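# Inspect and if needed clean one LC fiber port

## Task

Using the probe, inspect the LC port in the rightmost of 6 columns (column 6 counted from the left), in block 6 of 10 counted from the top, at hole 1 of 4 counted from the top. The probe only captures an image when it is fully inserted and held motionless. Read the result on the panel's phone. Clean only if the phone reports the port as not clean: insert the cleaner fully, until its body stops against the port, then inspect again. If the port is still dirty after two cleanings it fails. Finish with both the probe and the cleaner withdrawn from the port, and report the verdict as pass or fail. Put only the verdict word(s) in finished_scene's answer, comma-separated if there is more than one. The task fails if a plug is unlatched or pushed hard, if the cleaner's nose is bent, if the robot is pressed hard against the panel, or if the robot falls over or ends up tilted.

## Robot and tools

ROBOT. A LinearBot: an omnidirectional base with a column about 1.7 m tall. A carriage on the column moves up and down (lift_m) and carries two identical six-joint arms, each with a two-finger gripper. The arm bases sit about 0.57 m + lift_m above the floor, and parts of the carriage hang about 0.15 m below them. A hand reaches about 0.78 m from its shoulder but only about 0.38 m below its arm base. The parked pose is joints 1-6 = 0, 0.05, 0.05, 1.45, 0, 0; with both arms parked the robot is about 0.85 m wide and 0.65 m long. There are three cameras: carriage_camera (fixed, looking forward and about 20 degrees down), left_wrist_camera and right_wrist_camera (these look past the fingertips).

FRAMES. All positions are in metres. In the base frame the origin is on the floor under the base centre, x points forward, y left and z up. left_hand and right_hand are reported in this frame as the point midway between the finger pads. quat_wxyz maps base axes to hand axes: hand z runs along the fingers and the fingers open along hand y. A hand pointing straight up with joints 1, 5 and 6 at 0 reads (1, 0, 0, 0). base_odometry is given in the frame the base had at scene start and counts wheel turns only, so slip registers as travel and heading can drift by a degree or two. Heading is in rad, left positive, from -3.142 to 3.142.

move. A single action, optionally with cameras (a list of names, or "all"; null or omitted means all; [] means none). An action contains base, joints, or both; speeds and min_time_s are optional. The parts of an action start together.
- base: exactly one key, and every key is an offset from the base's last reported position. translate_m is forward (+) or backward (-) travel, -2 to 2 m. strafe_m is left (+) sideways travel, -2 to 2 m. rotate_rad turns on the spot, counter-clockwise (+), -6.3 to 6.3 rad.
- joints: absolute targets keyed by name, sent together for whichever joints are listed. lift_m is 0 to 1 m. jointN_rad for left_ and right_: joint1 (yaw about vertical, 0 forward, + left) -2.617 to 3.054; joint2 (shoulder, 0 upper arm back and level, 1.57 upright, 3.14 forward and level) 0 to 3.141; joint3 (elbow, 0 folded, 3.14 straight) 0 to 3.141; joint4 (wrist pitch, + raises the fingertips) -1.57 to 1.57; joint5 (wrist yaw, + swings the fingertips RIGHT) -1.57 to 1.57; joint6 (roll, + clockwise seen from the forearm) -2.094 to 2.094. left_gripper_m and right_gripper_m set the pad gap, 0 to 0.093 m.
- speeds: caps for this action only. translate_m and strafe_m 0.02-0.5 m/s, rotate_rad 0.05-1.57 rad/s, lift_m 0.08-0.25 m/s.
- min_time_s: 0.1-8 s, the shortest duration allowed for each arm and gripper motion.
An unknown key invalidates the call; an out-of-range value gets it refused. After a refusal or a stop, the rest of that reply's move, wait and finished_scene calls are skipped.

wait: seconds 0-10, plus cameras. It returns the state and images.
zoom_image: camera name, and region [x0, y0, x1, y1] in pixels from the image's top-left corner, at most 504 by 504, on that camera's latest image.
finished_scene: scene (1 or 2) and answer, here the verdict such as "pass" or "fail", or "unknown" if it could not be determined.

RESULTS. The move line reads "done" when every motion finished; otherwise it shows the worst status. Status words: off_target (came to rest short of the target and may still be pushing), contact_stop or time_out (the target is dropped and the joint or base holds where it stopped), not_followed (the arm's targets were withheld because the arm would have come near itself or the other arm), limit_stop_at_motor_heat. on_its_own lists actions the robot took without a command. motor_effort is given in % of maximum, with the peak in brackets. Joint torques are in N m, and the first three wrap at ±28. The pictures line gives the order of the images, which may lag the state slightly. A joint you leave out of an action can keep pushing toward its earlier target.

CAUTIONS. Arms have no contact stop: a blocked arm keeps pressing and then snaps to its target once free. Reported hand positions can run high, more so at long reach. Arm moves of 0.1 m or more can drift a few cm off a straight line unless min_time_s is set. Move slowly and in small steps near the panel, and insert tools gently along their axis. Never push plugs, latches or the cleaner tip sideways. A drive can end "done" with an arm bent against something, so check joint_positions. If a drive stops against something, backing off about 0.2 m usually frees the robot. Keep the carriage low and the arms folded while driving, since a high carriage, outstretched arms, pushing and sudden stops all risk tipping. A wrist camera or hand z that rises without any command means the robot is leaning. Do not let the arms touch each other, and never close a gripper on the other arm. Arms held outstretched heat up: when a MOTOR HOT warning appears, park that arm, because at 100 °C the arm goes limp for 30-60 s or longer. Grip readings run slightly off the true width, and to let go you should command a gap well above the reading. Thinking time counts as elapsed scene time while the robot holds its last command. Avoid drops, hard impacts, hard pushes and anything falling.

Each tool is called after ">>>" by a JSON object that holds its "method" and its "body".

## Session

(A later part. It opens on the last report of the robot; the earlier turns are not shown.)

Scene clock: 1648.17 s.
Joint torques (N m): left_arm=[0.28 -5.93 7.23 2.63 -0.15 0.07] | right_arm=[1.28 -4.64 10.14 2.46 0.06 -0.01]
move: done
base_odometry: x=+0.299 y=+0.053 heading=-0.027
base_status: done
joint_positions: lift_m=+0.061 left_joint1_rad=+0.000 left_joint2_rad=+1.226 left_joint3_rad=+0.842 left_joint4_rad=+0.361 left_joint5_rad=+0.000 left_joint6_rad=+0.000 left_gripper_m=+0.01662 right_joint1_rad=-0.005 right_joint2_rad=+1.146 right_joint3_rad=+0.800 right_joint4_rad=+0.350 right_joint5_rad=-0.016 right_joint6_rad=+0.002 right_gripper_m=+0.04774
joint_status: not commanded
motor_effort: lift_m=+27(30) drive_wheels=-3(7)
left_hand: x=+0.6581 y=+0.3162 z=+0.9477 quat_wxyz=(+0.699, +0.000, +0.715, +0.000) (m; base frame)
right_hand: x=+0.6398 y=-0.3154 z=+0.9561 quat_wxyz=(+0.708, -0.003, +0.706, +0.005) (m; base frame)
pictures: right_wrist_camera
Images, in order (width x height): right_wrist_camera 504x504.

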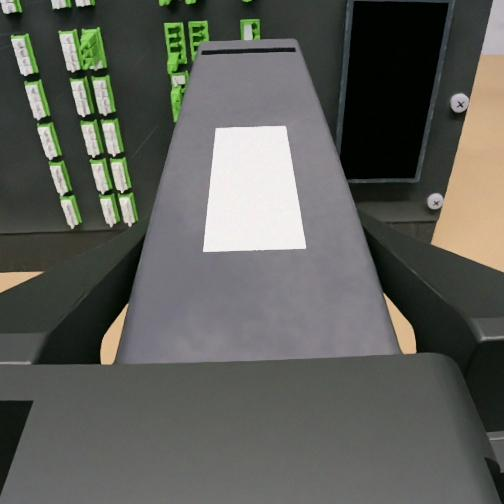

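>>> {"method": "move", "body": {"base": {"translate_m":0.004}, "speeds": {"translate_m":0.02}, "cameras": ["right_wrist_camera"]}}

>>> {"method": "zoom_image", "body": {"camera": "right_wrist_camera", "region": [210, 0, 280, 50]}}

>>> {"method": "move", "body": {"base": {"translate_m":0.004}, "speeds": {"translate_m":0.02}, "cameras": ["right_wrist_camera"]}}

>>> {"method": "zoom_image", "body": {"camera": "right_wrist_camera", "region": [210, 0, 280, 50]}}

Scene clock: 1658.33 s.
Joint torques (N m): left_arm=[0.28 -5.91 7.23 2.63 -0.15 0.07] | right_arm=[1.29 -4.63 10.22 2.46 0.04 -0.01]
move: done
base_odometry: x=+0.303 y=+0.053 heading=-0.027
base_status: done
joint_positions: lift_m=+0.061 left_joint1_rad=+0.000 left_joint2_rad=+1.226 left_joint3_rad=+0.842 left_joint4_rad=+0.361 left_joint5_rad=+0.000 left_joint6_rad=+0.000 left_gripper_m=+0.01662 right_joint1_rad=-0.005 right_joint2_rad=+1.146 right_joint3_rad=+0.800 right_joint4_rad=+0.350 right_joint5_rad=-0.014 right_joint6_rad=+0.002 right_gripper_m=+0.04774
joint_status: not commanded
motor_effort: lift_m=+27(30) drive_wheels=-6(6)
left_hand: x=+0.6581 y=+0.3162 z=+0.9477 quat_wxyz=(+0.699, +0.000, +0.715, +0.000) (m; base frame)
right_hand: x=+0.6398 y=-0.3157 z=+0.9560 quat_wxyz=(+0.708, -0.003, +0.706, +0.004) (m; base frame)
pictures: right_wrist_camera
Images, in order (width x height): right_wrist_camera 504x504.

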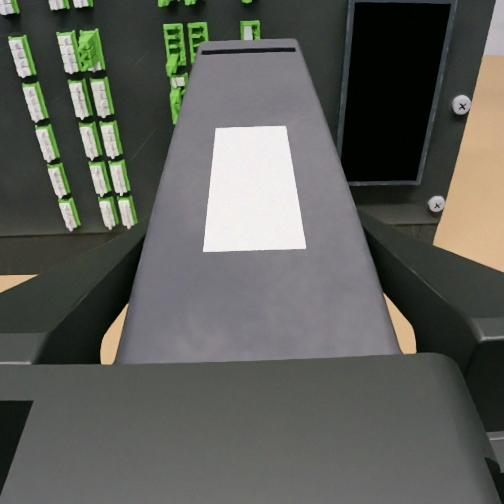

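Scaled by 7.200 from the camera's 504x504 image, which has a finer 720x720 frame.

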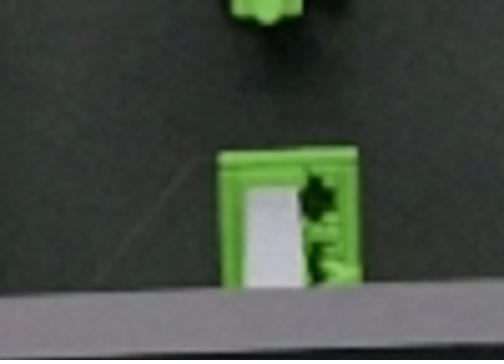

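Scene clock: 1658.90 s.
Joint torques (N m): left_arm=[0.28 -6.01 7.23 2.63 -0.15 0.07] | right_arm=[1.28 -4.63 10.18 2.45 0.03 -0.01]
move: done
base_odometry: x=+0.307 y=+0.053 heading=-0.026
base_status: done
joint_positions: lift_m=+0.061 left_joint1_rad=+0.000 left_joint2_rad=+1.226 left_joint3_rad=+0.842 left_joint4_rad=+0.361 left_joint5_rad=+0.000 left_joint6_rad=+0.000 left_gripper_m=+0.01662 right_joint1_rad=-0.005 right_joint2_rad=+1.146 right_joint3_rad=+0.800 right_joint4_rad=+0.350 right_joint5_rad=-0.013 right_joint6_rad=+0.002 right_gripper_m=+0.04774
joint_status: not commanded
motor_effort: lift_m=+24(30) drive_wheels=-6(7)
left_hand: x=+0.6581 y=+0.3162 z=+0.9477 quat_wxyz=(+0.699, +0.000, +0.715, +0.000) (m; base frame)
right_hand: x=+0.6398 y=-0.3159 z=+0.9560 quat_wxyz=(+0.708, -0.002, +0.706, +0.004) (m; base frame)
pictures: right_wrist_camera
Images, in order (width x height): right_wrist_camera 504x504.

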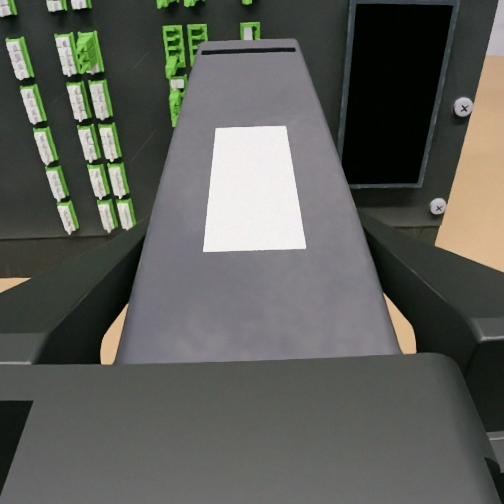

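Scaled by 7.200 from the camera's 504x504 image, which has a finer 720x720 frame.

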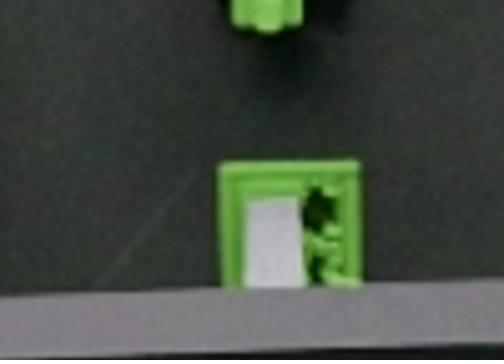

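>>> {"method": "move", "body": {"base": {"translate_m":0.004}, "speeds": {"translate_m":0.02}, "cameras": ["right_wrist_camera"]}}

>>> {"method": "zoom_image", "body": {"camera": "right_wrist_camera", "region": [210, 0, 280, 50]}}

>>> {"method": "move", "body": {"base": {"translate_m":0.004}, "speeds": {"translate_m":0.02}, "cameras": ["right_wrist_camera"]}}

>>> {"method": "zoom_image", "body": {"camera": "right_wrist_camera", "region": [210, 0, 280, 50]}}

Scene clock: 1671.10 s.
Joint torques (N m): left_arm=[0.27 -5.9 7.21 2.63 -0.15 0.07] | right_arm=[1.26 -4.29 10.17 2.52 0.03 -0.01]
move: done
base_odometry: x=+0.311 y=+0.053 heading=-0.026
base_status: done
joint_positions: lift_m=+0.061 left_joint1_rad=+0.000 left_joint2_rad=+1.226 left_joint3_rad=+0.842 left_joint4_rad=+0.361 left_joint5_rad=+0.000 left_joint6_rad=+0.000 left_gripper_m=+0.01662 right_joint1_rad=-0.005 right_joint2_rad=+1.144 right_joint3_rad=+0.800 right_joint4_rad=+0.344 right_joint5_rad=-0.012 right_joint6_rad=+0.002 right_gripper_m=+0.04774
joint_status: not commanded
motor_effort: lift_m=+27(30) drive_wheels=+2(10)
left_hand: x=+0.6581 y=+0.3162 z=+0.9477 quat_wxyz=(+0.699, +0.000, +0.715, +0.000) (m; base frame)
right_hand: x=+0.6393 y=-0.3161 z=+0.9556 quat_wxyz=(+0.707, -0.002, +0.707, +0.003) (m; base frame)
pictures: right_wrist_camera
Images, in order (width x height): right_wrist_camera 504x504.

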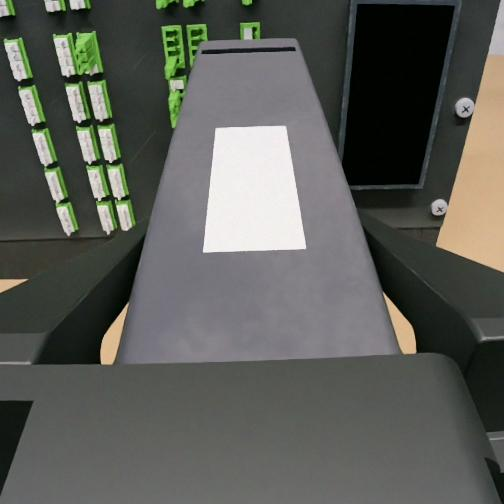

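Scaled by 7.200 from the camera's 504x504 image, which has a finer 720x720 frame.

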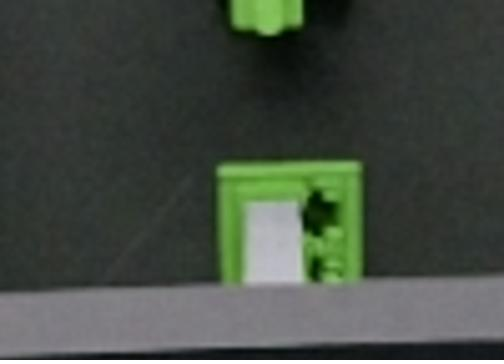

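Scene clock: 1671.67 s.
Joint torques (N m): left_arm=[0.28 -5.94 7.21 2.63 -0.14 0.07] | right_arm=[1.29 -2.69 10.19 2.72 0 -0.02]
move: done
base_odometry: x=+0.314 y=+0.053 heading=-0.025
base_status: done
joint_positions: lift_m=+0.061 left_joint1_rad=+0.000 left_joint2_rad=+1.226 left_joint3_rad=+0.842 left_joint4_rad=+0.361 left_joint5_rad=+0.000 left_joint6_rad=+0.000 left_gripper_m=+0.01662 right_joint1_rad=-0.005 right_joint2_rad=+1.127 right_joint3_rad=+0.800 right_joint4_rad=+0.322 right_joint5_rad=-0.011 right_joint6_rad=+0.002 right_gripper_m=+0.04774
joint_status: not commanded
motor_effort: lift_m=+28(29) drive_wheels=+3(10)
left_hand: x=+0.6581 y=+0.3162 z=+0.9477 quat_wxyz=(+0.699, +0.000, +0.715, +0.000) (m; base frame)
right_hand: x=+0.6357 y=-0.3163 z=+0.9566 quat_wxyz=(+0.705, -0.001, +0.709, +0.003) (m; base frame)
pictures: right_wrist_camera
Images, in order (width x height): right_wrist_camera 504x504.

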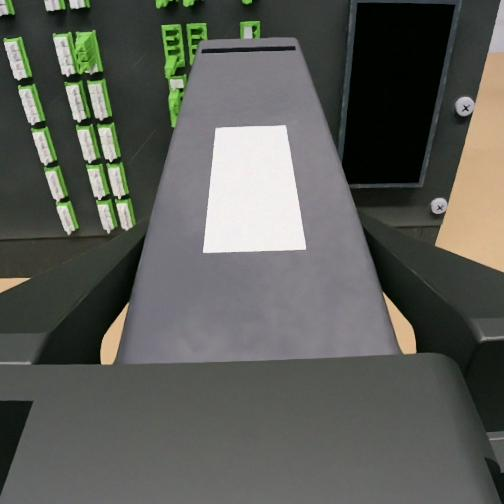

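Scaled by 7.200 from the camera's 504x504 image, which has a finer 720x720 frame.

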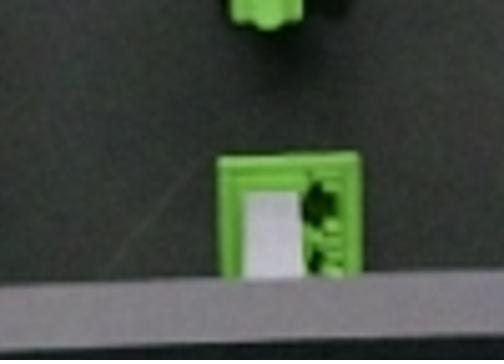

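>>> {"method": "move", "body": {"joints": {"right_joint4_rad":0.5,"lift_m":0.0605}, "cameras": ["right_wrist_camera"]}}

>>> {"method": "zoom_image", "body": {"camera": "right_wrist_camera", "region": [210, 0, 280, 50]}}

>>> {"method": "move", "body": {"joints": {"right_joint1_rad":-0.005,"right_joint5_rad":0.0}, "cameras": ["right_wrist_camera"]}}

>>> {"method": "zoom_image", "body": {"camera": "right_wrist_camera", "region": [210, 0, 280, 50]}}

Scene clock: 1687.57 s.
Joint torques (N m): left_arm=[0.27 -5.86 7.23 2.63 -0.14 0.07] | right_arm=[1.28 -2.76 10.22 3.41 -0.01 -0.02]
move: off_target
base_odometry: x=+0.314 y=+0.053 heading=-0.025
base_status: not commanded
joint_positions: lift_m=+0.061 left_joint1_rad=+0.000 left_joint2_rad=+1.226 left_joint3_rad=+0.842 left_joint4_rad=+0.362 left_joint5_rad=+0.000 left_joint6_rad=+0.000 left_gripper_m=+0.01662 right_joint1_rad=-0.005 right_joint2_rad=+1.127 right_joint3_rad=+0.800 right_joint4_rad=+0.332 right_joint5_rad=-0.011 right_joint6_rad=+0.002 right_gripper_m=+0.04774
joint_status: right_joint4_rad off_target (ended at +0.332, target +0.500); the others done
motor_effort: lift_m=+28(30) drive_wheels=+3(4)
left_hand: x=+0.6581 y=+0.3162 z=+0.9469 quat_wxyz=(+0.699, +0.000, +0.715, +0.000) (m; base frame)
right_hand: x=+0.6357 y=-0.3163 z=+0.9582 quat_wxyz=(+0.709, -0.001, +0.705, +0.003) (m; base frame)
pictures: right_wrist_camera
Images, in order (width x height): right_wrist_camera 504x504.

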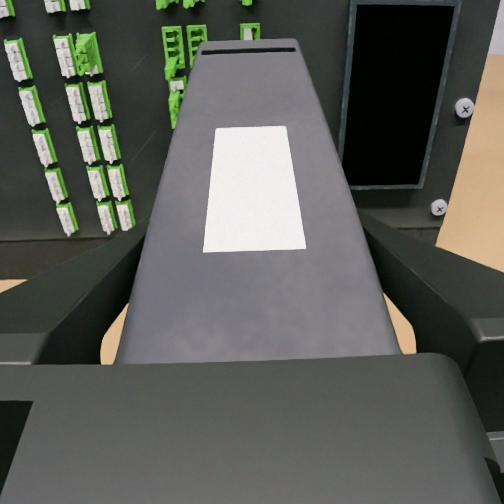

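Scaled by 7.200 from the camera's 504x504 image, which has a finer 720x720 frame.

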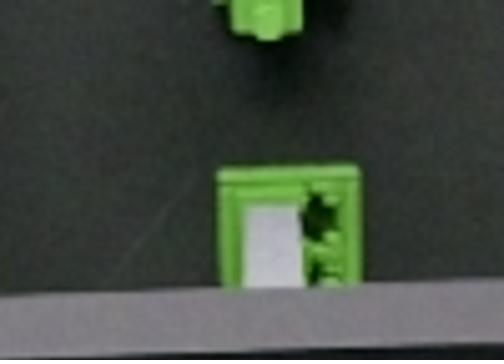

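Scene clock: 1687.97 s.
Joint torques (N m): left_arm=[0.28 -5.94 7.2 2.63 -0.14 0.07] | right_arm=[0.49 -2.76 10.18 3.42 0.12 -0.02]
move: done
base_odometry: x=+0.314 y=+0.053 heading=-0.025
base_status: not commanded
joint_positions: lift_m=+0.061 left_joint1_rad=+0.000 left_joint2_rad=+1.226 left_joint3_rad=+0.842 left_joint4_rad=+0.362 left_joint5_rad=+0.000 left_joint6_rad=+0.000 left_gripper_m=+0.01662 right_joint1_rad=-0.005 right_joint2_rad=+1.127 right_joint3_rad=+0.800 right_joint4_rad=+0.332 right_joint5_rad=-0.011 right_joint6_rad=+0.002 right_gripper_m=+0.04774
joint_status: all done
motor_effort: lift_m=+27(30) drive_wheels=+4(4)
left_hand: x=+0.6581 y=+0.3162 z=+0.9469 quat_wxyz=(+0.699, +0.000, +0.715, +0.000) (m; base frame)
right_hand: x=+0.6357 y=-0.3163 z=+0.9582 quat_wxyz=(+0.709, -0.001, +0.705, +0.003) (m; base frame)
pictures: right_wrist_camera
Images, in order (width x height): right_wrist_camera 504x504.

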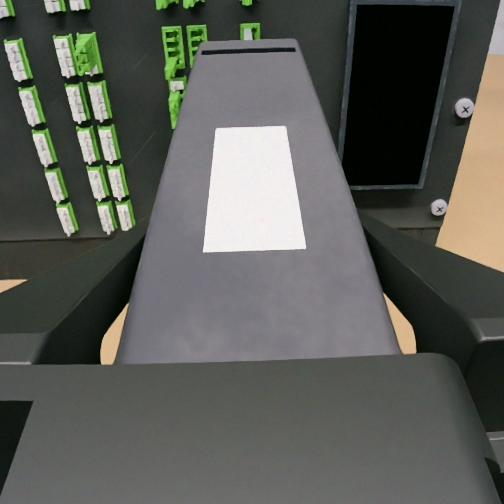

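Scaled by 7.200 from the camera's 504x504 image, which has a finer 720x720 frame.

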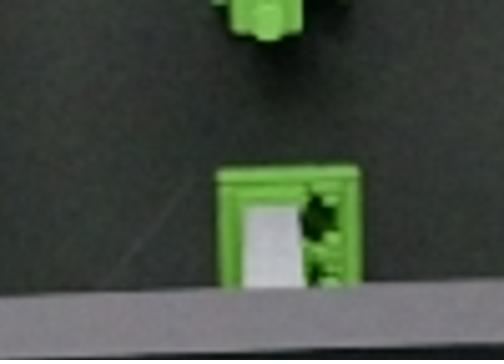

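>>> {"method": "move", "body": {"base": {"translate_m":0.004}, "speeds": {"translate_m":0.02}, "joints": {"right_joint4_rad":0.54,"lift_m":0.06}, "cameras": ["right_wrist_camera"]}}

>>> {"method": "zoom_image", "body": {"camera": "right_wrist_camera", "region": [210, 0, 280, 50]}}

>>> {"method": "move", "body": {"joints": {"right_joint1_rad":0.01,"right_joint5_rad":0.02}, "cameras": ["right_wrist_camera"]}}

>>> {"method": "zoom_image", "body": {"camera": "right_wrist_camera", "region": [210, 0, 280, 50]}}

>>> {"method": "move", "body": {"joints": {"right_joint1_rad":-0.02,"right_joint5_rad":-0.04}, "cameras": ["right_wrist_camera"]}}

>>> {"method": "zoom_image", "body": {"camera": "right_wrist_camera", "region": [210, 0, 280, 50]}}

Scene clock: 1704.03 s.
Joint torques (N m): left_arm=[0.29 -5.97 7.21 2.63 -0.15 0.07] | right_arm=[0.46 -1.25 10.97 3.78 0.11 -0.01]
move: off_target
MOTOR HOT: joint 4 (wrist pitch) of the right arm reports 82 °C; the controller stops that arm at 100 °C. To cool a motor, set the load down, stop pushing, or move to a pose that needs little force.
base_odometry: x=+0.318 y=+0.053 heading=-0.025
base_status: done
joint_positions: lift_m=+0.060 left_joint1_rad=+0.000 left_joint2_rad=+1.226 left_joint3_rad=+0.842 left_joint4_rad=+0.362 left_joint5_rad=+0.000 left_joint6_rad=+0.000 left_gripper_m=+0.01662 right_joint1_rad=-0.005 right_joint2_rad=+1.112 right_joint3_rad=+0.791 right_joint4_rad=+0.332 right_joint5_rad=-0.009 right_joint6_rad=+0.003 right_gripper_m=+0.04774
joint_status: right_joint4_rad off_target (ended at +0.332, target +0.540); the others done
motor_effort: lift_m=+27(31) drive_wheels=+5(11)
left_hand: x=+0.6581 y=+0.3162 z=+0.9464 quat_wxyz=(+0.699, +0.000, +0.715, +0.000) (m; base frame)
right_hand: x=+0.6323 y=-0.3165 z=+0.9589 quat_wxyz=(+0.711, -0.001, +0.703, +0.003) (m; base frame)
pictures: right_wrist_camera
Images, in order (width x height): right_wrist_camera 504x504.

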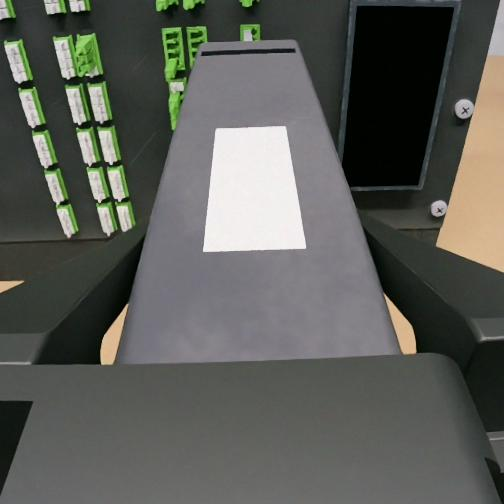

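Scaled by 7.200 from the camera's 504x504 image, which has a finer 720x720 frame.

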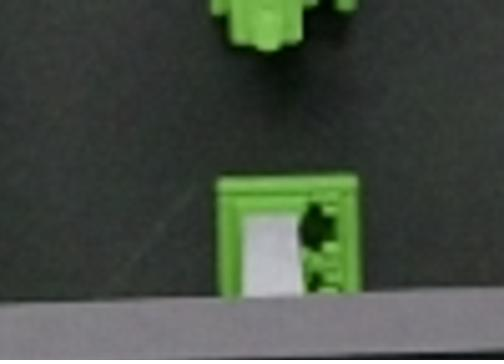

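Scene clock: 1704.47 s.
Joint torques (N m): left_arm=[0.25 -5.93 7.23 2.63 -0.14 0.07] | right_arm=[1.43 -1.22 10.99 3.78 0.19 -0.05]
move: done
MOTOR HOT: still on. Joint 4 (wrist pitch) of the right arm reports 83 °C.
base_odometry: x=+0.318 y=+0.053 heading=-0.025
base_status: not commanded
joint_positions: lift_m=+0.060 left_joint1_rad=+0.000 left_joint2_rad=+1.226 left_joint3_rad=+0.842 left_joint4_rad=+0.362 left_joint5_rad=+0.000 left_joint6_rad=+0.000 left_gripper_m=+0.01662 right_joint1_rad=+0.000 right_joint2_rad=+1.112 right_joint3_rad=+0.791 right_joint4_rad=+0.332 right_joint5_rad=+0.002 right_joint6_rad=+0.005 right_gripper_m=+0.04774
joint_status: all done
motor_effort: lift_m=+28(31) drive_wheels=+4(5)
left_hand: x=+0.6581 y=+0.3162 z=+0.9464 quat_wxyz=(+0.699, +0.000, +0.715, +0.000) (m; base frame)
right_hand: x=+0.6323 y=-0.3165 z=+0.9589 quat_wxyz=(+0.711, +0.002, +0.703, +0.001) (m; base frame)
pictures: right_wrist_camera
Images, in order (width x height): right_wrist_camera 504x504.

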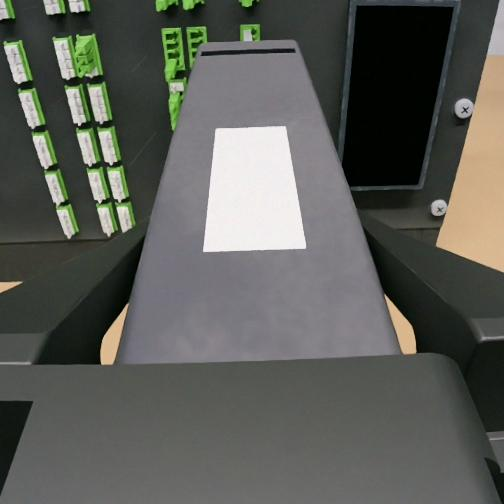

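Scaled by 7.200 from the camera's 504x504 image, which has a finer 720x720 frame.

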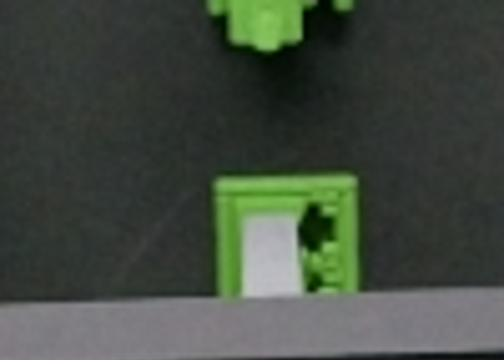

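Scene clock: 1705.00 s.
Joint torques (N m): left_arm=[0.29 -5.93 7.19 2.63 -0.14 0.07] | right_arm=[-0.1 -1.22 11.02 3.77 -0.24 -0.04]
move: done
MOTOR HOT: still on. Joint 4 (wrist pitch) of the right arm reports 83 °C.
base_odometry: x=+0.318 y=+0.053 heading=-0.025
base_status: not commanded
joint_positions: lift_m=+0.060 left_joint1_rad=+0.000 left_joint2_rad=+1.226 left_joint3_rad=+0.842 left_joint4_rad=+0.362 left_joint5_rad=+0.000 left_joint6_rad=+0.000 left_gripper_m=+0.01662 right_joint1_rad=-0.013 right_joint2_rad=+1.112 right_joint3_rad=+0.791 right_joint4_rad=+0.332 right_joint5_rad=-0.016 right_joint6_rad=+0.005 right_gripper_m=+0.04774
joint_status: all done
motor_effort: lift_m=+29(31) drive_wheels=+5(5)
left_hand: x=+0.6581 y=+0.3162 z=+0.9464 quat_wxyz=(+0.699, +0.000, +0.715, +0.000) (m; base frame)
right_hand: x=+0.6323 y=-0.3190 z=+0.9589 quat_wxyz=(+0.711, +0.001, +0.703, +0.002) (m; base frame)
pictures: right_wrist_camera
Images, in order (width x height): right_wrist_camera 504x504.

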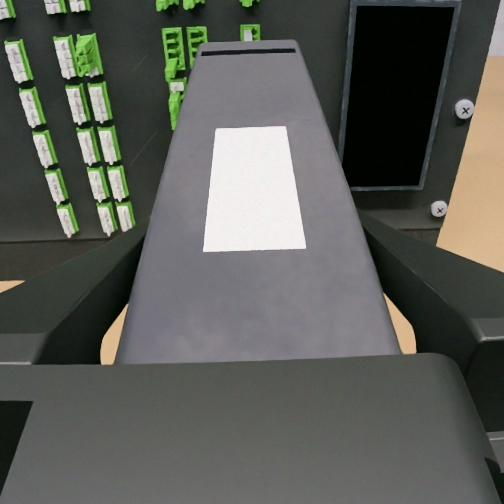

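Scaled by 7.200 from the camera's 504x504 image, which has a finer 720x720 frame.

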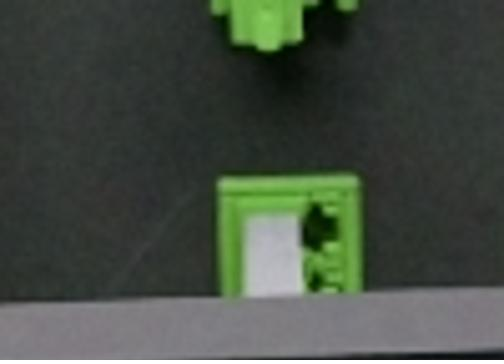

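>>> {"method": "move", "body": {"joints": {"right_joint1_rad":-0.005,"right_joint5_rad":-0.01,"right_joint4_rad":0.47}, "cameras": ["carriage_camera"]}}

>>> {"method": "zoom_image", "body": {"camera": "carriage_camera", "region": [320, 180, 390, 240]}}

Scene clock: 1730.00 s.
Joint torques (N m): left_arm=[0.27 -5.93 7.23 2.63 -0.15 0.07] | right_arm=[1.33 -1.22 10.99 3.2 0.07 -0.04]
move: off_target
MOTOR HOT: still on. Joint 4 (wrist pitch) of the right arm reports 96 °C.
base_odometry: x=+0.318 y=+0.053 heading=-0.025
base_status: not commanded
joint_positions: lift_m=+0.060 left_joint1_rad=+0.000 left_joint2_rad=+1.226 left_joint3_rad=+0.842 left_joint4_rad=+0.362 left_joint5_rad=+0.000 left_joint6_rad=+0.000 left_gripper_m=+0.01662 right_joint1_rad=-0.013 right_joint2_rad=+1.112 right_joint3_rad=+0.791 right_joint4_rad=+0.325 right_joint5_rad=-0.016 right_joint6_rad=+0.005 right_gripper_m=+0.04774
joint_status: right_joint4_rad off_target (ended at +0.324, target +0.470); the others done
motor_effort: lift_m=+27(30) drive_wheels=+4(5)
left_hand: x=+0.6581 y=+0.3162 z=+0.9464 quat_wxyz=(+0.699, +0.000, +0.715, +0.000) (m; base frame)
right_hand: x=+0.6323 y=-0.3190 z=+0.9572 quat_wxyz=(+0.708, +0.001, +0.706, +0.002) (m; base frame)
pictures: carriage_camera
Images, in order (width x height): carriage_camera 504x504.

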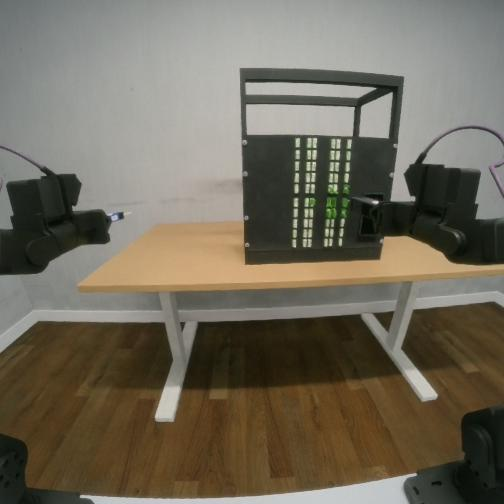

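Scaled by 7.200 from the camera's 504x504 image, which has a finer 720x720 frame.

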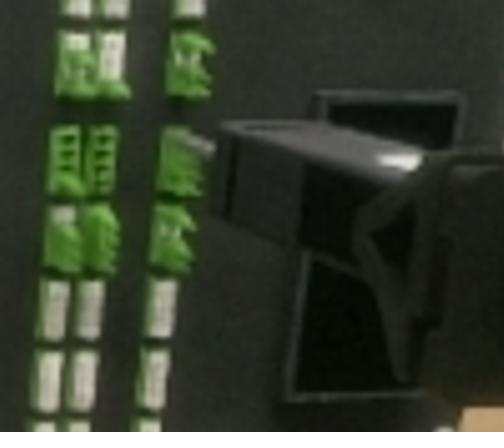

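>>> {"method": "move", "body": {"joints": {"right_joint4_rad":0.33}, "base": {"translate_m":-0.006}, "cameras": []}}

Scene clock: 1742.13 s.
Joint torques (N m): left_arm=[0.25 -5.87 7.2 2.63 -0.15 0.07] | right_arm=[1.32 -3.63 10.4 1.83 0.04 -0.04]
move: done
MOTOR HOT: still on. Joint 4 (wrist pitch) of the right arm reports 89 °C.
base_odometry: x=+0.312 y=+0.053 heading=-0.025
base_status: done
joint_positions: lift_m=+0.060 left_joint1_rad=+0.000 left_joint2_rad=+1.226 left_joint3_rad=+0.842 left_joint4_rad=+0.362 left_joint5_rad=+0.000 left_joint6_rad=+0.000 left_gripper_m=+0.01662 right_joint1_rad=-0.013 right_joint2_rad=+1.136 right_joint3_rad=+0.798 right_joint4_rad=+0.333 right_joint5_rad=-0.014 right_joint6_rad=+0.005 right_gripper_m=+0.04774
joint_status: all done
motor_effort: lift_m=+29(31) drive_wheels=-1(11)
left_hand: x=+0.6581 y=+0.3162 z=+0.9464 quat_wxyz=(+0.699, +0.000, +0.715, +0.000) (m; base frame)
right_hand: x=+0.6376 y=-0.3193 z=+0.9530 quat_wxyz=(+0.705, +0.001, +0.709, +0.002) (m; base frame)
pictures: none
No camera images: "cameras" was empty.

>>> {"method": "wait", "body": {"seconds": 10, "cameras": ["right_wrist_camera"]}}

>>> {"method": "zoom_image", "body": {"camera": "right_wrist_camera", "region": [210, 0, 280, 50]}}

Scene clock: 1798.80 s.
Joint torques (N m): left_arm=[0.27 -5.93 7.21 2.63 -0.15 0.06] | right_arm=[1.35 -3.6 10.4 1.83 0.05 -0.04]
MOTOR HOT: cleared for the motors of the right arm.
base_odometry: x=+0.312 y=+0.053 heading=-0.025
base_status: done
joint_positions: lift_m=+0.060 left_joint1_rad=+0.000 left_joint2_rad=+1.226 left_joint3_rad=+0.842 left_joint4_rad=+0.362 left_joint5_rad=+0.000 left_joint6_rad=+0.000 left_gripper_m=+0.01662 right_joint1_rad=-0.013 right_joint2_rad=+1.136 right_joint3_rad=+0.798 right_joint4_rad=+0.333 right_joint5_rad=-0.014 right_joint6_rad=+0.005 right_gripper_m=+0.04774
joint_status: all done
motor_effort: lift_m=+29(31) drive_wheels=+0(11)
left_hand: x=+0.6581 y=+0.3162 z=+0.9464 quat_wxyz=(+0.699, +0.000, +0.715, +0.000) (m; base frame)
right_hand: x=+0.6376 y=-0.3193 z=+0.9530 quat_wxyz=(+0.705, +0.001, +0.709, +0.002) (m; base frame)
wait: 10.00 s; at rest from the start
pictures: right_wrist_camera
Images, in order (width x height): right_wrist_camera 504x504.

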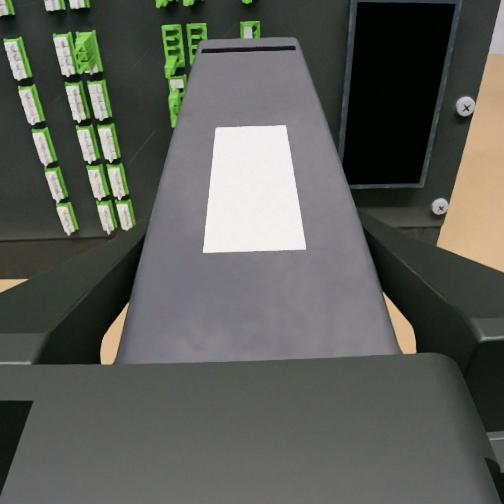

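Scaled by 7.200 from the camera's 504x504 image, which has a finer 720x720 frame.

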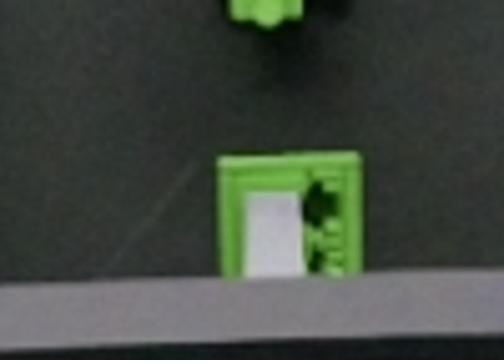

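>>> {"method": "move", "body": {"joints": {"right_joint4_rad":0.45,"lift_m":0.0605,"right_joint1_rad":-0.008}, "cameras": []}}

>>> {"method": "move", "body": {"base": {"translate_m":0.012}, "speeds": {"translate_m":0.05}, "cameras": ["right_wrist_camera"]}}

>>> {"method": "zoom_image", "body": {"camera": "right_wrist_camera", "region": [210, 0, 280, 50]}}

>>> {"method": "wait", "body": {"seconds": 1.5, "cameras": ["right_wrist_camera"]}}

Scene clock: 1817.07 s.
Joint torques (N m): left_arm=[0.27 -5.93 7.21 2.63 -0.14 0.07] | right_arm=[1.05 -3.59 10.44 2.84 0.06 -0.03]
move: off_target
base_odometry: x=+0.312 y=+0.053 heading=-0.025
base_status: not commanded
joint_positions: lift_m=+0.060 left_joint1_rad=+0.000 left_joint2_rad=+1.226 left_joint3_rad=+0.842 left_joint4_rad=+0.362 left_joint5_rad=+0.000 left_joint6_rad=+0.000 left_gripper_m=+0.01662 right_joint1_rad=-0.013 right_joint2_rad=+1.136 right_joint3_rad=+0.798 right_joint4_rad=+0.344 right_joint5_rad=-0.014 right_joint6_rad=+0.005 right_gripper_m=+0.04774
joint_status: right_joint4_rad off_target (ended at +0.344, target +0.450); the others done
motor_effort: lift_m=+32(33) drive_wheels=+0(1)
left_hand: x=+0.6581 y=+0.3162 z=+0.9466 quat_wxyz=(+0.699, +0.000, +0.715, +0.000) (m; base frame)
right_hand: x=+0.6376 y=-0.3193 z=+0.9560 quat_wxyz=(+0.709, +0.001, +0.705, +0.002) (m; base frame)
pictures: none
No camera images: "cameras" was empty.

Scene clock: 1817.80 s.
Joint torques (N m): left_arm=[0.28 -5.97 7.21 2.63 -0.14 0.07] | right_arm=[1.02 0.66 10.7 3.37 0.05 -0.03]
move: done
base_odometry: x=+0.324 y=+0.053 heading=-0.025
base_status: done
joint_positions: lift_m=+0.060 left_joint1_rad=+0.000 left_joint2_rad=+1.226 left_joint3_rad=+0.842 left_joint4_rad=+0.362 left_joint5_rad=+0.000 left_joint6_rad=+0.000 left_gripper_m=+0.01662 right_joint1_rad=-0.013 right_joint2_rad=+1.093 right_joint3_rad=+0.795 right_joint4_rad=+0.286 right_joint5_rad=-0.014 right_joint6_rad=+0.005 right_gripper_m=+0.04774
joint_status: not commanded
motor_effort: lift_m=+28(33) drive_wheels=+6(12)
left_hand: x=+0.6581 y=+0.3162 z=+0.9466 quat_wxyz=(+0.699, +0.000, +0.715, +0.000) (m; base frame)
right_hand: x=+0.6282 y=-0.3192 z=+0.9568 quat_wxyz=(+0.703, +0.001, +0.712, +0.002) (m; base frame)
pictures: right_wrist_camera
Images, in order (width x height): right_wrist_camera 504x504.

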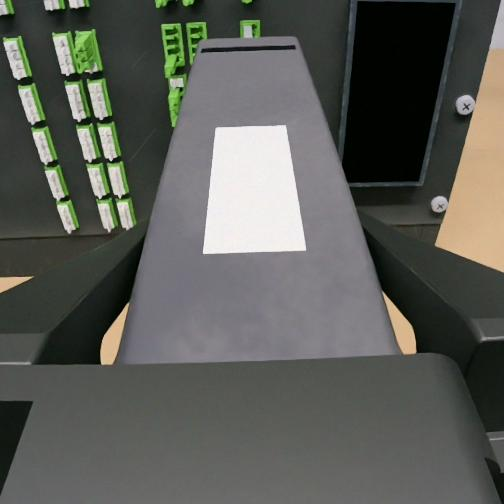

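Scaled by 7.200 from the camera's 504x504 image, which has a finer 720x720 frame.

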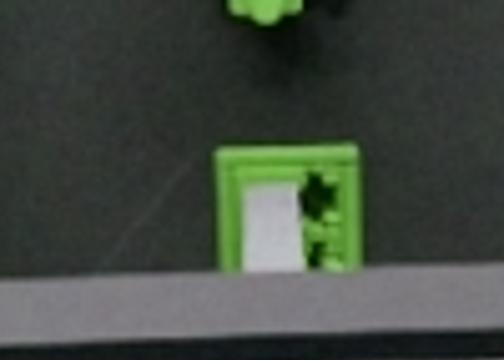

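Scene clock: 1819.30 s.
Joint torques (N m): left_arm=[0.25 -5.91 7.21 2.63 -0.15 0.06] | right_arm=[1.06 0.65 10.7 3.38 0.05 -0.03]
base_odometry: x=+0.324 y=+0.053 heading=-0.025
base_status: done
joint_positions: lift_m=+0.060 left_joint1_rad=+0.000 left_joint2_rad=+1.226 left_joint3_rad=+0.842 left_joint4_rad=+0.362 left_joint5_rad=+0.000 left_joint6_rad=+0.000 left_gripper_m=+0.01662 right_joint1_rad=-0.013 right_joint2_rad=+1.093 right_joint3_rad=+0.795 right_joint4_rad=+0.286 right_joint5_rad=-0.014 right_joint6_rad=+0.005 right_gripper_m=+0.04774
joint_status: not commanded
motor_effort: lift_m=+31(33) drive_wheels=+6(12)
left_hand: x=+0.6581 y=+0.3162 z=+0.9466 quat_wxyz=(+0.699, +0.000, +0.715, +0.000) (m; base frame)
right_hand: x=+0.6282 y=-0.3192 z=+0.9568 quat_wxyz=(+0.703, +0.001, +0.712, +0.002) (m; base frame)
wait: 1.50 s; at rest by 0.27 s
pictures: right_wrist_camera
Images, in order (width x height): right_wrist_camera 504x504.

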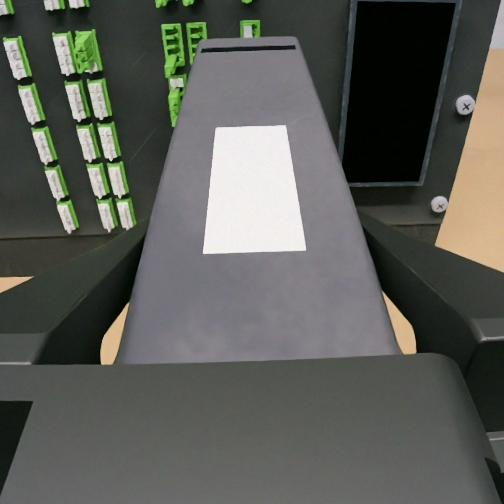

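>>> {"method": "move", "body": {"base": {"translate_m":-0.011}, "speeds": {"translate_m":0.05}, "joints": {"right_joint4_rad":0.41,"lift_m":0.061}, "cameras": []}}

>>> {"method": "move", "body": {"base": {"translate_m":0.005}, "speeds": {"translate_m":0.02}, "cameras": ["right_wrist_camera"]}}

>>> {"method": "zoom_image", "body": {"camera": "right_wrist_camera", "region": [210, 0, 280, 50]}}

>>> {"method": "move", "body": {"joints": {"lift_m":0.0635}, "cameras": []}}

>>> {"method": "move", "body": {"joints": {"lift_m":0.066}, "cameras": ["right_wrist_camera"]}}

>>> {"method": "zoom_image", "body": {"camera": "right_wrist_camera", "region": [210, 0, 280, 50]}}

>>> {"method": "move", "body": {"joints": {"lift_m":0.0575}, "cameras": ["right_wrist_camera"]}}

>>> {"method": "zoom_image", "body": {"camera": "right_wrist_camera", "region": [210, 0, 280, 50]}}

Scene clock: 1852.27 s.
Joint torques (N m): left_arm=[0.25 -5.91 7.21 2.63 -0.15 0.07] | right_arm=[1.05 -3.32 10.7 2.52 0.05 -0.04]
move: off_target
MOTOR HOT: joint 4 (wrist pitch) of the right arm reports 89 °C; the controller stops that arm at 100 °C. To cool a motor, set the load down, stop pushing, or move to a pose that needs little force.
base_odometry: x=+0.313 y=+0.053 heading=-0.025
base_status: done
joint_positions: lift_m=+0.061 left_joint1_rad=+0.000 left_joint2_rad=+1.226 left_joint3_rad=+0.842 left_joint4_rad=+0.362 left_joint5_rad=+0.000 left_joint6_rad=+0.000 left_gripper_m=+0.01662 right_joint1_rad=-0.013 right_joint2_rad=+1.133 right_joint3_rad=+0.795 right_joint4_rad=+0.339 right_joint5_rad=-0.014 right_joint6_rad=+0.005 right_gripper_m=+0.04774
joint_status: right_joint4_rad off_target (ended at +0.339, target +0.410); the others done
motor_effort: lift_m=+32(34) drive_wheels=-2(7)
left_hand: x=+0.6581 y=+0.3162 z=+0.9471 quat_wxyz=(+0.699, +0.000, +0.715, +0.000) (m; base frame)
right_hand: x=+0.6368 y=-0.3193 z=+0.9552 quat_wxyz=(+0.707, +0.001, +0.707, +0.002) (m; base frame)
pictures: none
No camera images: "cameras" was empty.

Scene clock: 1852.90 s.
Joint torques (N m): left_arm=[0.29 -6.01 7.21 2.63 -0.15 0.07] | right_arm=[1.02 -1.46 10.71 2.75 0.05 -0.04]
move: done
MOTOR HOT: still on. Joint 4 (wrist pitch) of the right arm reports 88 °C.
base_odometry: x=+0.318 y=+0.053 heading=-0.025
base_status: done
joint_positions: lift_m=+0.061 left_joint1_rad=+0.000 left_joint2_rad=+1.226 left_joint3_rad=+0.842 left_joint4_rad=+0.362 left_joint5_rad=+0.000 left_joint6_rad=+0.000 left_gripper_m=+0.01662 right_joint1_rad=-0.013 right_joint2_rad=+1.115 right_joint3_rad=+0.795 right_joint4_rad=+0.314 right_joint5_rad=-0.014 right_joint6_rad=+0.005 right_gripper_m=+0.04774
joint_status: not commanded
motor_effort: lift_m=+33(34) drive_wheels=+2(8)
left_hand: x=+0.6581 y=+0.3162 z=+0.9471 quat_wxyz=(+0.699, +0.000, +0.715, +0.000) (m; base frame)
right_hand: x=+0.6329 y=-0.3193 z=+0.9560 quat_wxyz=(+0.705, +0.001, +0.709, +0.002) (m; base frame)
pictures: right_wrist_camera
Images, in order (width x height): right_wrist_camera 504x504.

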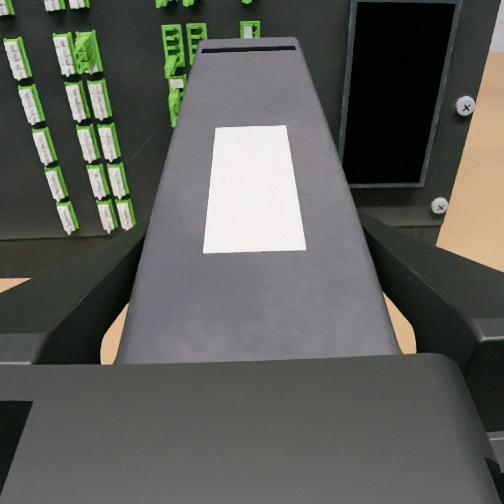

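Scaled by 7.200 from the camera's 504x504 image, which has a finer 720x720 frame.

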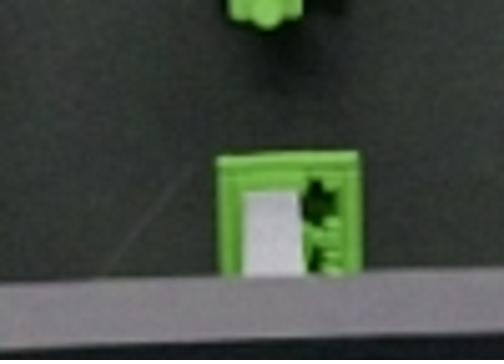

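Scene clock: 1853.33 s.
Joint torques (N m): left_arm=[0.28 -5.91 7.23 2.6 -0.15 0.07] | right_arm=[1.06 -1.54 10.69 2.8 0.06 -0.04]
move: done
MOTOR HOT: still on. Joint 4 (wrist pitch) of the right arm reports 88 °C.
base_odometry: x=+0.318 y=+0.053 heading=-0.025
base_status: not commanded
joint_positions: lift_m=+0.063 left_joint1_rad=+0.000 left_joint2_rad=+1.226 left_joint3_rad=+0.842 left_joint4_rad=+0.365 left_joint5_rad=+0.000 left_joint6_rad=+0.000 left_gripper_m=+0.01662 right_joint1_rad=-0.013 right_joint2_rad=+1.115 right_joint3_rad=+0.795 right_joint4_rad=+0.308 right_joint5_rad=-0.014 right_joint6_rad=+0.005 right_gripper_m=+0.04774
joint_status: all done
motor_effort: lift_m=+30(34) drive_wheels=+3(3)
left_hand: x=+0.6581 y=+0.3162 z=+0.9504 quat_wxyz=(+0.700, +0.000, +0.714, +0.000) (m; base frame)
right_hand: x=+0.6330 y=-0.3193 z=+0.9569 quat_wxyz=(+0.703, +0.001, +0.712, +0.002) (m; base frame)
pictures: none
No camera images: "cameras" was empty.

Scene clock: 1853.77 s.
Joint torques (N m): left_arm=[0.25 -5.93 7.21 2.58 -0.15 0.06] | right_arm=[1.05 -1.68 10.7 2.86 0.05 -0.04]
move: done
MOTOR HOT: still on. Joint 4 (wrist pitch) of the right arm reports 88 °C.
base_odometry: x=+0.318 y=+0.053 heading=-0.025
base_status: not commanded
joint_positions: lift_m=+0.066 left_joint1_rad=+0.000 left_joint2_rad=+1.226 left_joint3_rad=+0.842 left_joint4_rad=+0.367 left_joint5_rad=+0.000 left_joint6_rad=+0.000 left_gripper_m=+0.01662 right_joint1_rad=-0.013 right_joint2_rad=+1.116 right_joint3_rad=+0.795 right_joint4_rad=+0.301 right_joint5_rad=-0.014 right_joint6_rad=+0.005 right_gripper_m=+0.04774
joint_status: all done
motor_effort: lift_m=+30(37) drive_wheels=+2(3)
left_hand: x=+0.6581 y=+0.3162 z=+0.9533 quat_wxyz=(+0.701, +0.000, +0.713, +0.000) (m; base frame)
right_hand: x=+0.6331 y=-0.3193 z=+0.9576 quat_wxyz=(+0.700, +0.002, +0.714, +0.002) (m; base frame)
pictures: right_wrist_camera
Images, in order (width x height): right_wrist_camera 504x504.

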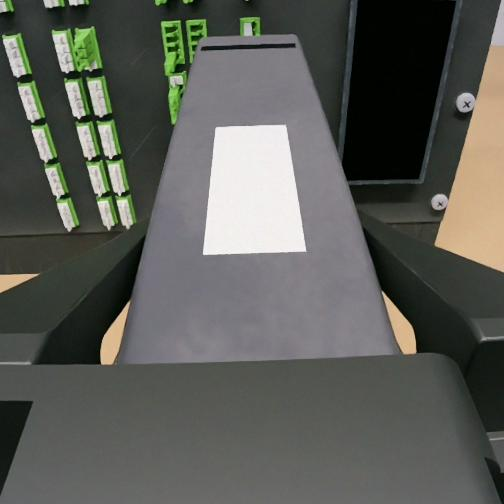

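Scaled by 7.200 from the camera's 504x504 image, which has a finer 720x720 frame.

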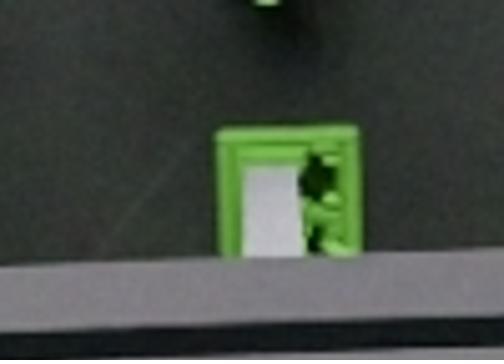

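Scene clock: 1854.27 s.
Joint torques (N m): left_arm=[0.27 -6 7.2 2.64 -0.14 0.06] | right_arm=[1.05 -2.14 10.69 2.6 0.07 -0.04]
move: done
MOTOR HOT: still on. Joint 4 (wrist pitch) of the right arm reports 88 °C.
base_odometry: x=+0.318 y=+0.053 heading=-0.025
base_status: not commanded
joint_positions: lift_m=+0.057 left_joint1_rad=+0.000 left_joint2_rad=+1.226 left_joint3_rad=+0.842 left_joint4_rad=+0.362 left_joint5_rad=+0.000 left_joint6_rad=+0.000 left_gripper_m=+0.01662 right_joint1_rad=-0.013 right_joint2_rad=+1.121 right_joint3_rad=+0.795 right_joint4_rad=+0.330 right_joint5_rad=-0.014 right_joint6_rad=+0.005 right_gripper_m=+0.04774
joint_status: all done
motor_effort: lift_m=+27(31) drive_wheels=+1(3)
left_hand: x=+0.6581 y=+0.3162 z=+0.9438 quat_wxyz=(+0.699, +0.000, +0.715, +0.000) (m; base frame)
right_hand: x=+0.6343 y=-0.3193 z=+0.9542 quat_wxyz=(+0.708, +0.001, +0.706, +0.002) (m; base frame)
pictures: right_wrist_camera
Images, in order (width x height): right_wrist_camera 504x504.

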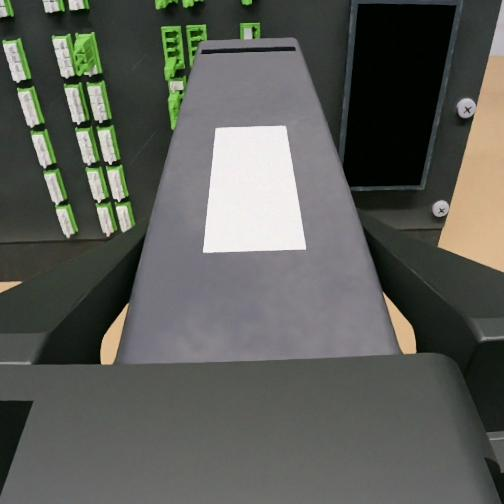

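Scaled by 7.200 from the camera's 504x504 image, which has a finer 720x720 frame.

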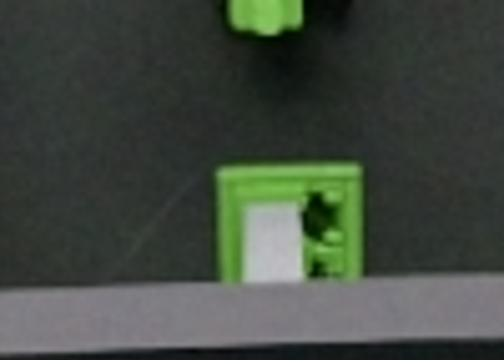

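>>> {"method": "move", "body": {"joints": {"lift_m":0.0555}, "cameras": ["right_wrist_camera"]}}

>>> {"method": "zoom_image", "body": {"camera": "right_wrist_camera", "region": [210, 0, 280, 50]}}

>>> {"method": "move", "body": {"base": {"translate_m":0.003}, "speeds": {"translate_m":0.02}, "cameras": ["right_wrist_camera"]}}

>>> {"method": "zoom_image", "body": {"camera": "right_wrist_camera", "region": [210, 0, 280, 50]}}

Scene clock: 1871.00 s.
Joint torques (N m): left_arm=[0.25 -5.94 7.21 2.64 -0.14 0.07] | right_arm=[1.09 -2.14 10.62 2.56 0.06 -0.05]
move: done
MOTOR HOT: still on. Joint 4 (wrist pitch) of the right arm reports 83 °C.
base_odometry: x=+0.318 y=+0.053 heading=-0.025
base_status: not commanded
joint_positions: lift_m=+0.056 left_joint1_rad=+0.000 left_joint2_rad=+1.226 left_joint3_rad=+0.842 left_joint4_rad=+0.361 left_joint5_rad=+0.000 left_joint6_rad=+0.000 left_gripper_m=+0.01662 right_joint1_rad=-0.013 right_joint2_rad=+1.121 right_joint3_rad=+0.795 right_joint4_rad=+0.333 right_joint5_rad=-0.014 right_joint6_rad=+0.005 right_gripper_m=+0.04774
joint_status: all done
motor_effort: lift_m=+27(31) drive_wheels=+2(2)
left_hand: x=+0.6581 y=+0.3162 z=+0.9416 quat_wxyz=(+0.699, +0.000, +0.716, +0.000) (m; base frame)
right_hand: x=+0.6343 y=-0.3193 z=+0.9531 quat_wxyz=(+0.710, +0.001, +0.705, +0.002) (m; base frame)
pictures: right_wrist_camera
Images, in order (width x height): right_wrist_camera 504x504.

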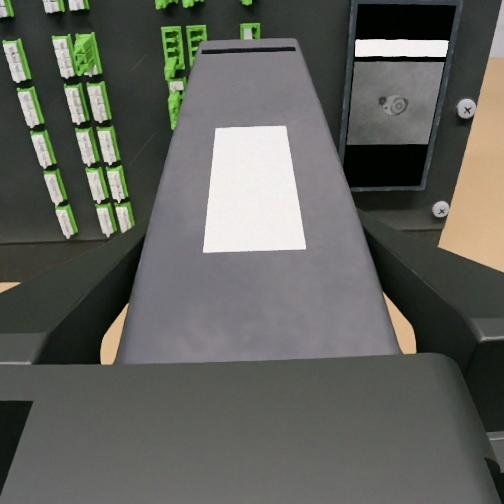

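Scaled by 7.200 from the camera's 504x504 image, which has a finer 720x720 frame.

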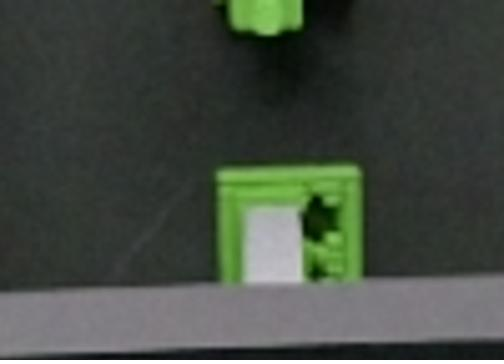

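Scene clock: 1871.60 s.
Joint torques (N m): left_arm=[0.27 -5.89 7.21 2.63 -0.15 0.07] | right_arm=[1.03 -1.01 10.73 2.69 0.06 -0.04]
move: done
MOTOR HOT: still on. Joint 4 (wrist pitch) of the right arm reports 83 °C.
base_odometry: x=+0.321 y=+0.053 heading=-0.025
base_status: done
joint_positions: lift_m=+0.056 left_joint1_rad=+0.000 left_joint2_rad=+1.226 left_joint3_rad=+0.842 left_joint4_rad=+0.361 left_joint5_rad=+0.000 left_joint6_rad=+0.000 left_gripper_m=+0.01662 right_joint1_rad=-0.013 right_joint2_rad=+1.110 right_joint3_rad=+0.795 right_joint4_rad=+0.318 right_joint5_rad=-0.014 right_joint6_rad=+0.005 right_gripper_m=+0.04774
joint_status: not commanded
motor_effort: lift_m=+27(31) drive_wheels=+2(9)
left_hand: x=+0.6581 y=+0.3162 z=+0.9417 quat_wxyz=(+0.699, +0.000, +0.715, +0.000) (m; base frame)
right_hand: x=+0.6318 y=-0.3192 z=+0.9538 quat_wxyz=(+0.708, +0.001, +0.706, +0.002) (m; base frame)
pictures: right_wrist_camera
Images, in order (width x height): right_wrist_camera 504x504.

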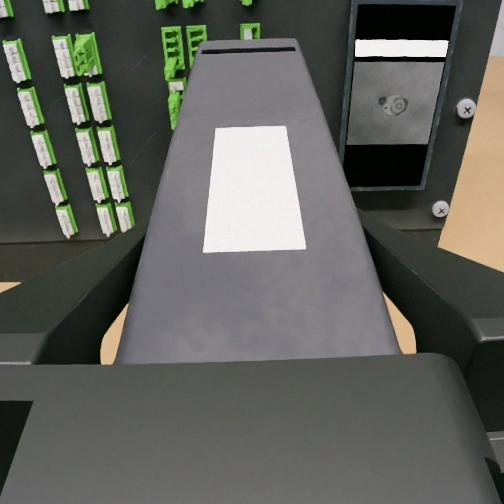

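Scaled by 7.200 from the camera's 504x504 image, which has a finer 720x720 frame.

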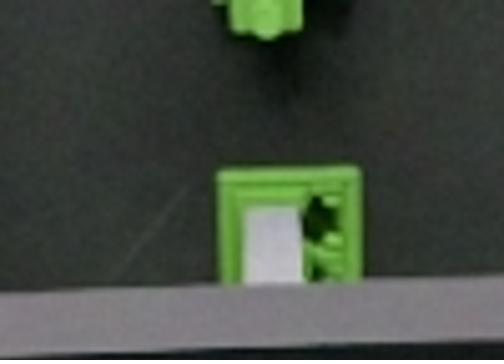

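Picture! Zoom in.

>>> {"method": "zoom_image", "body": {"camera": "right_wrist_camera", "region": [345, 0, 465, 190]}}

>>> {"method": "zoom_image", "body": {"camera": "right_wrist_camera", "region": [360, 70, 430, 140]}}

>>> {"method": "zoom_image", "body": {"camera": "right_wrist_camera", "region": [350, 35, 455, 65]}}

Scaled by 2.653 from the camera's 504x504 image, which has a finer 720x720 frame.

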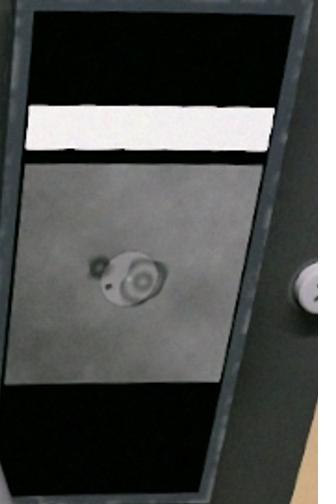

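Scaled by 7.200 from the camera's 504x504 image, which has a finer 720x720 frame.

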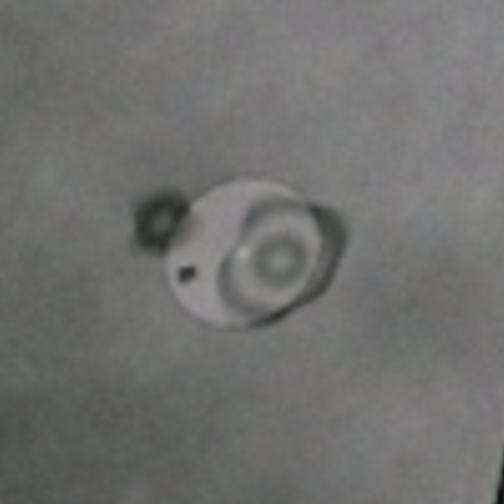

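Scaled by 4.800 from the camera's 504x504 image, which has a finer 720x720 frame.

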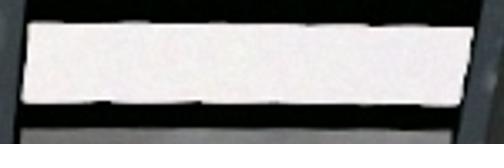

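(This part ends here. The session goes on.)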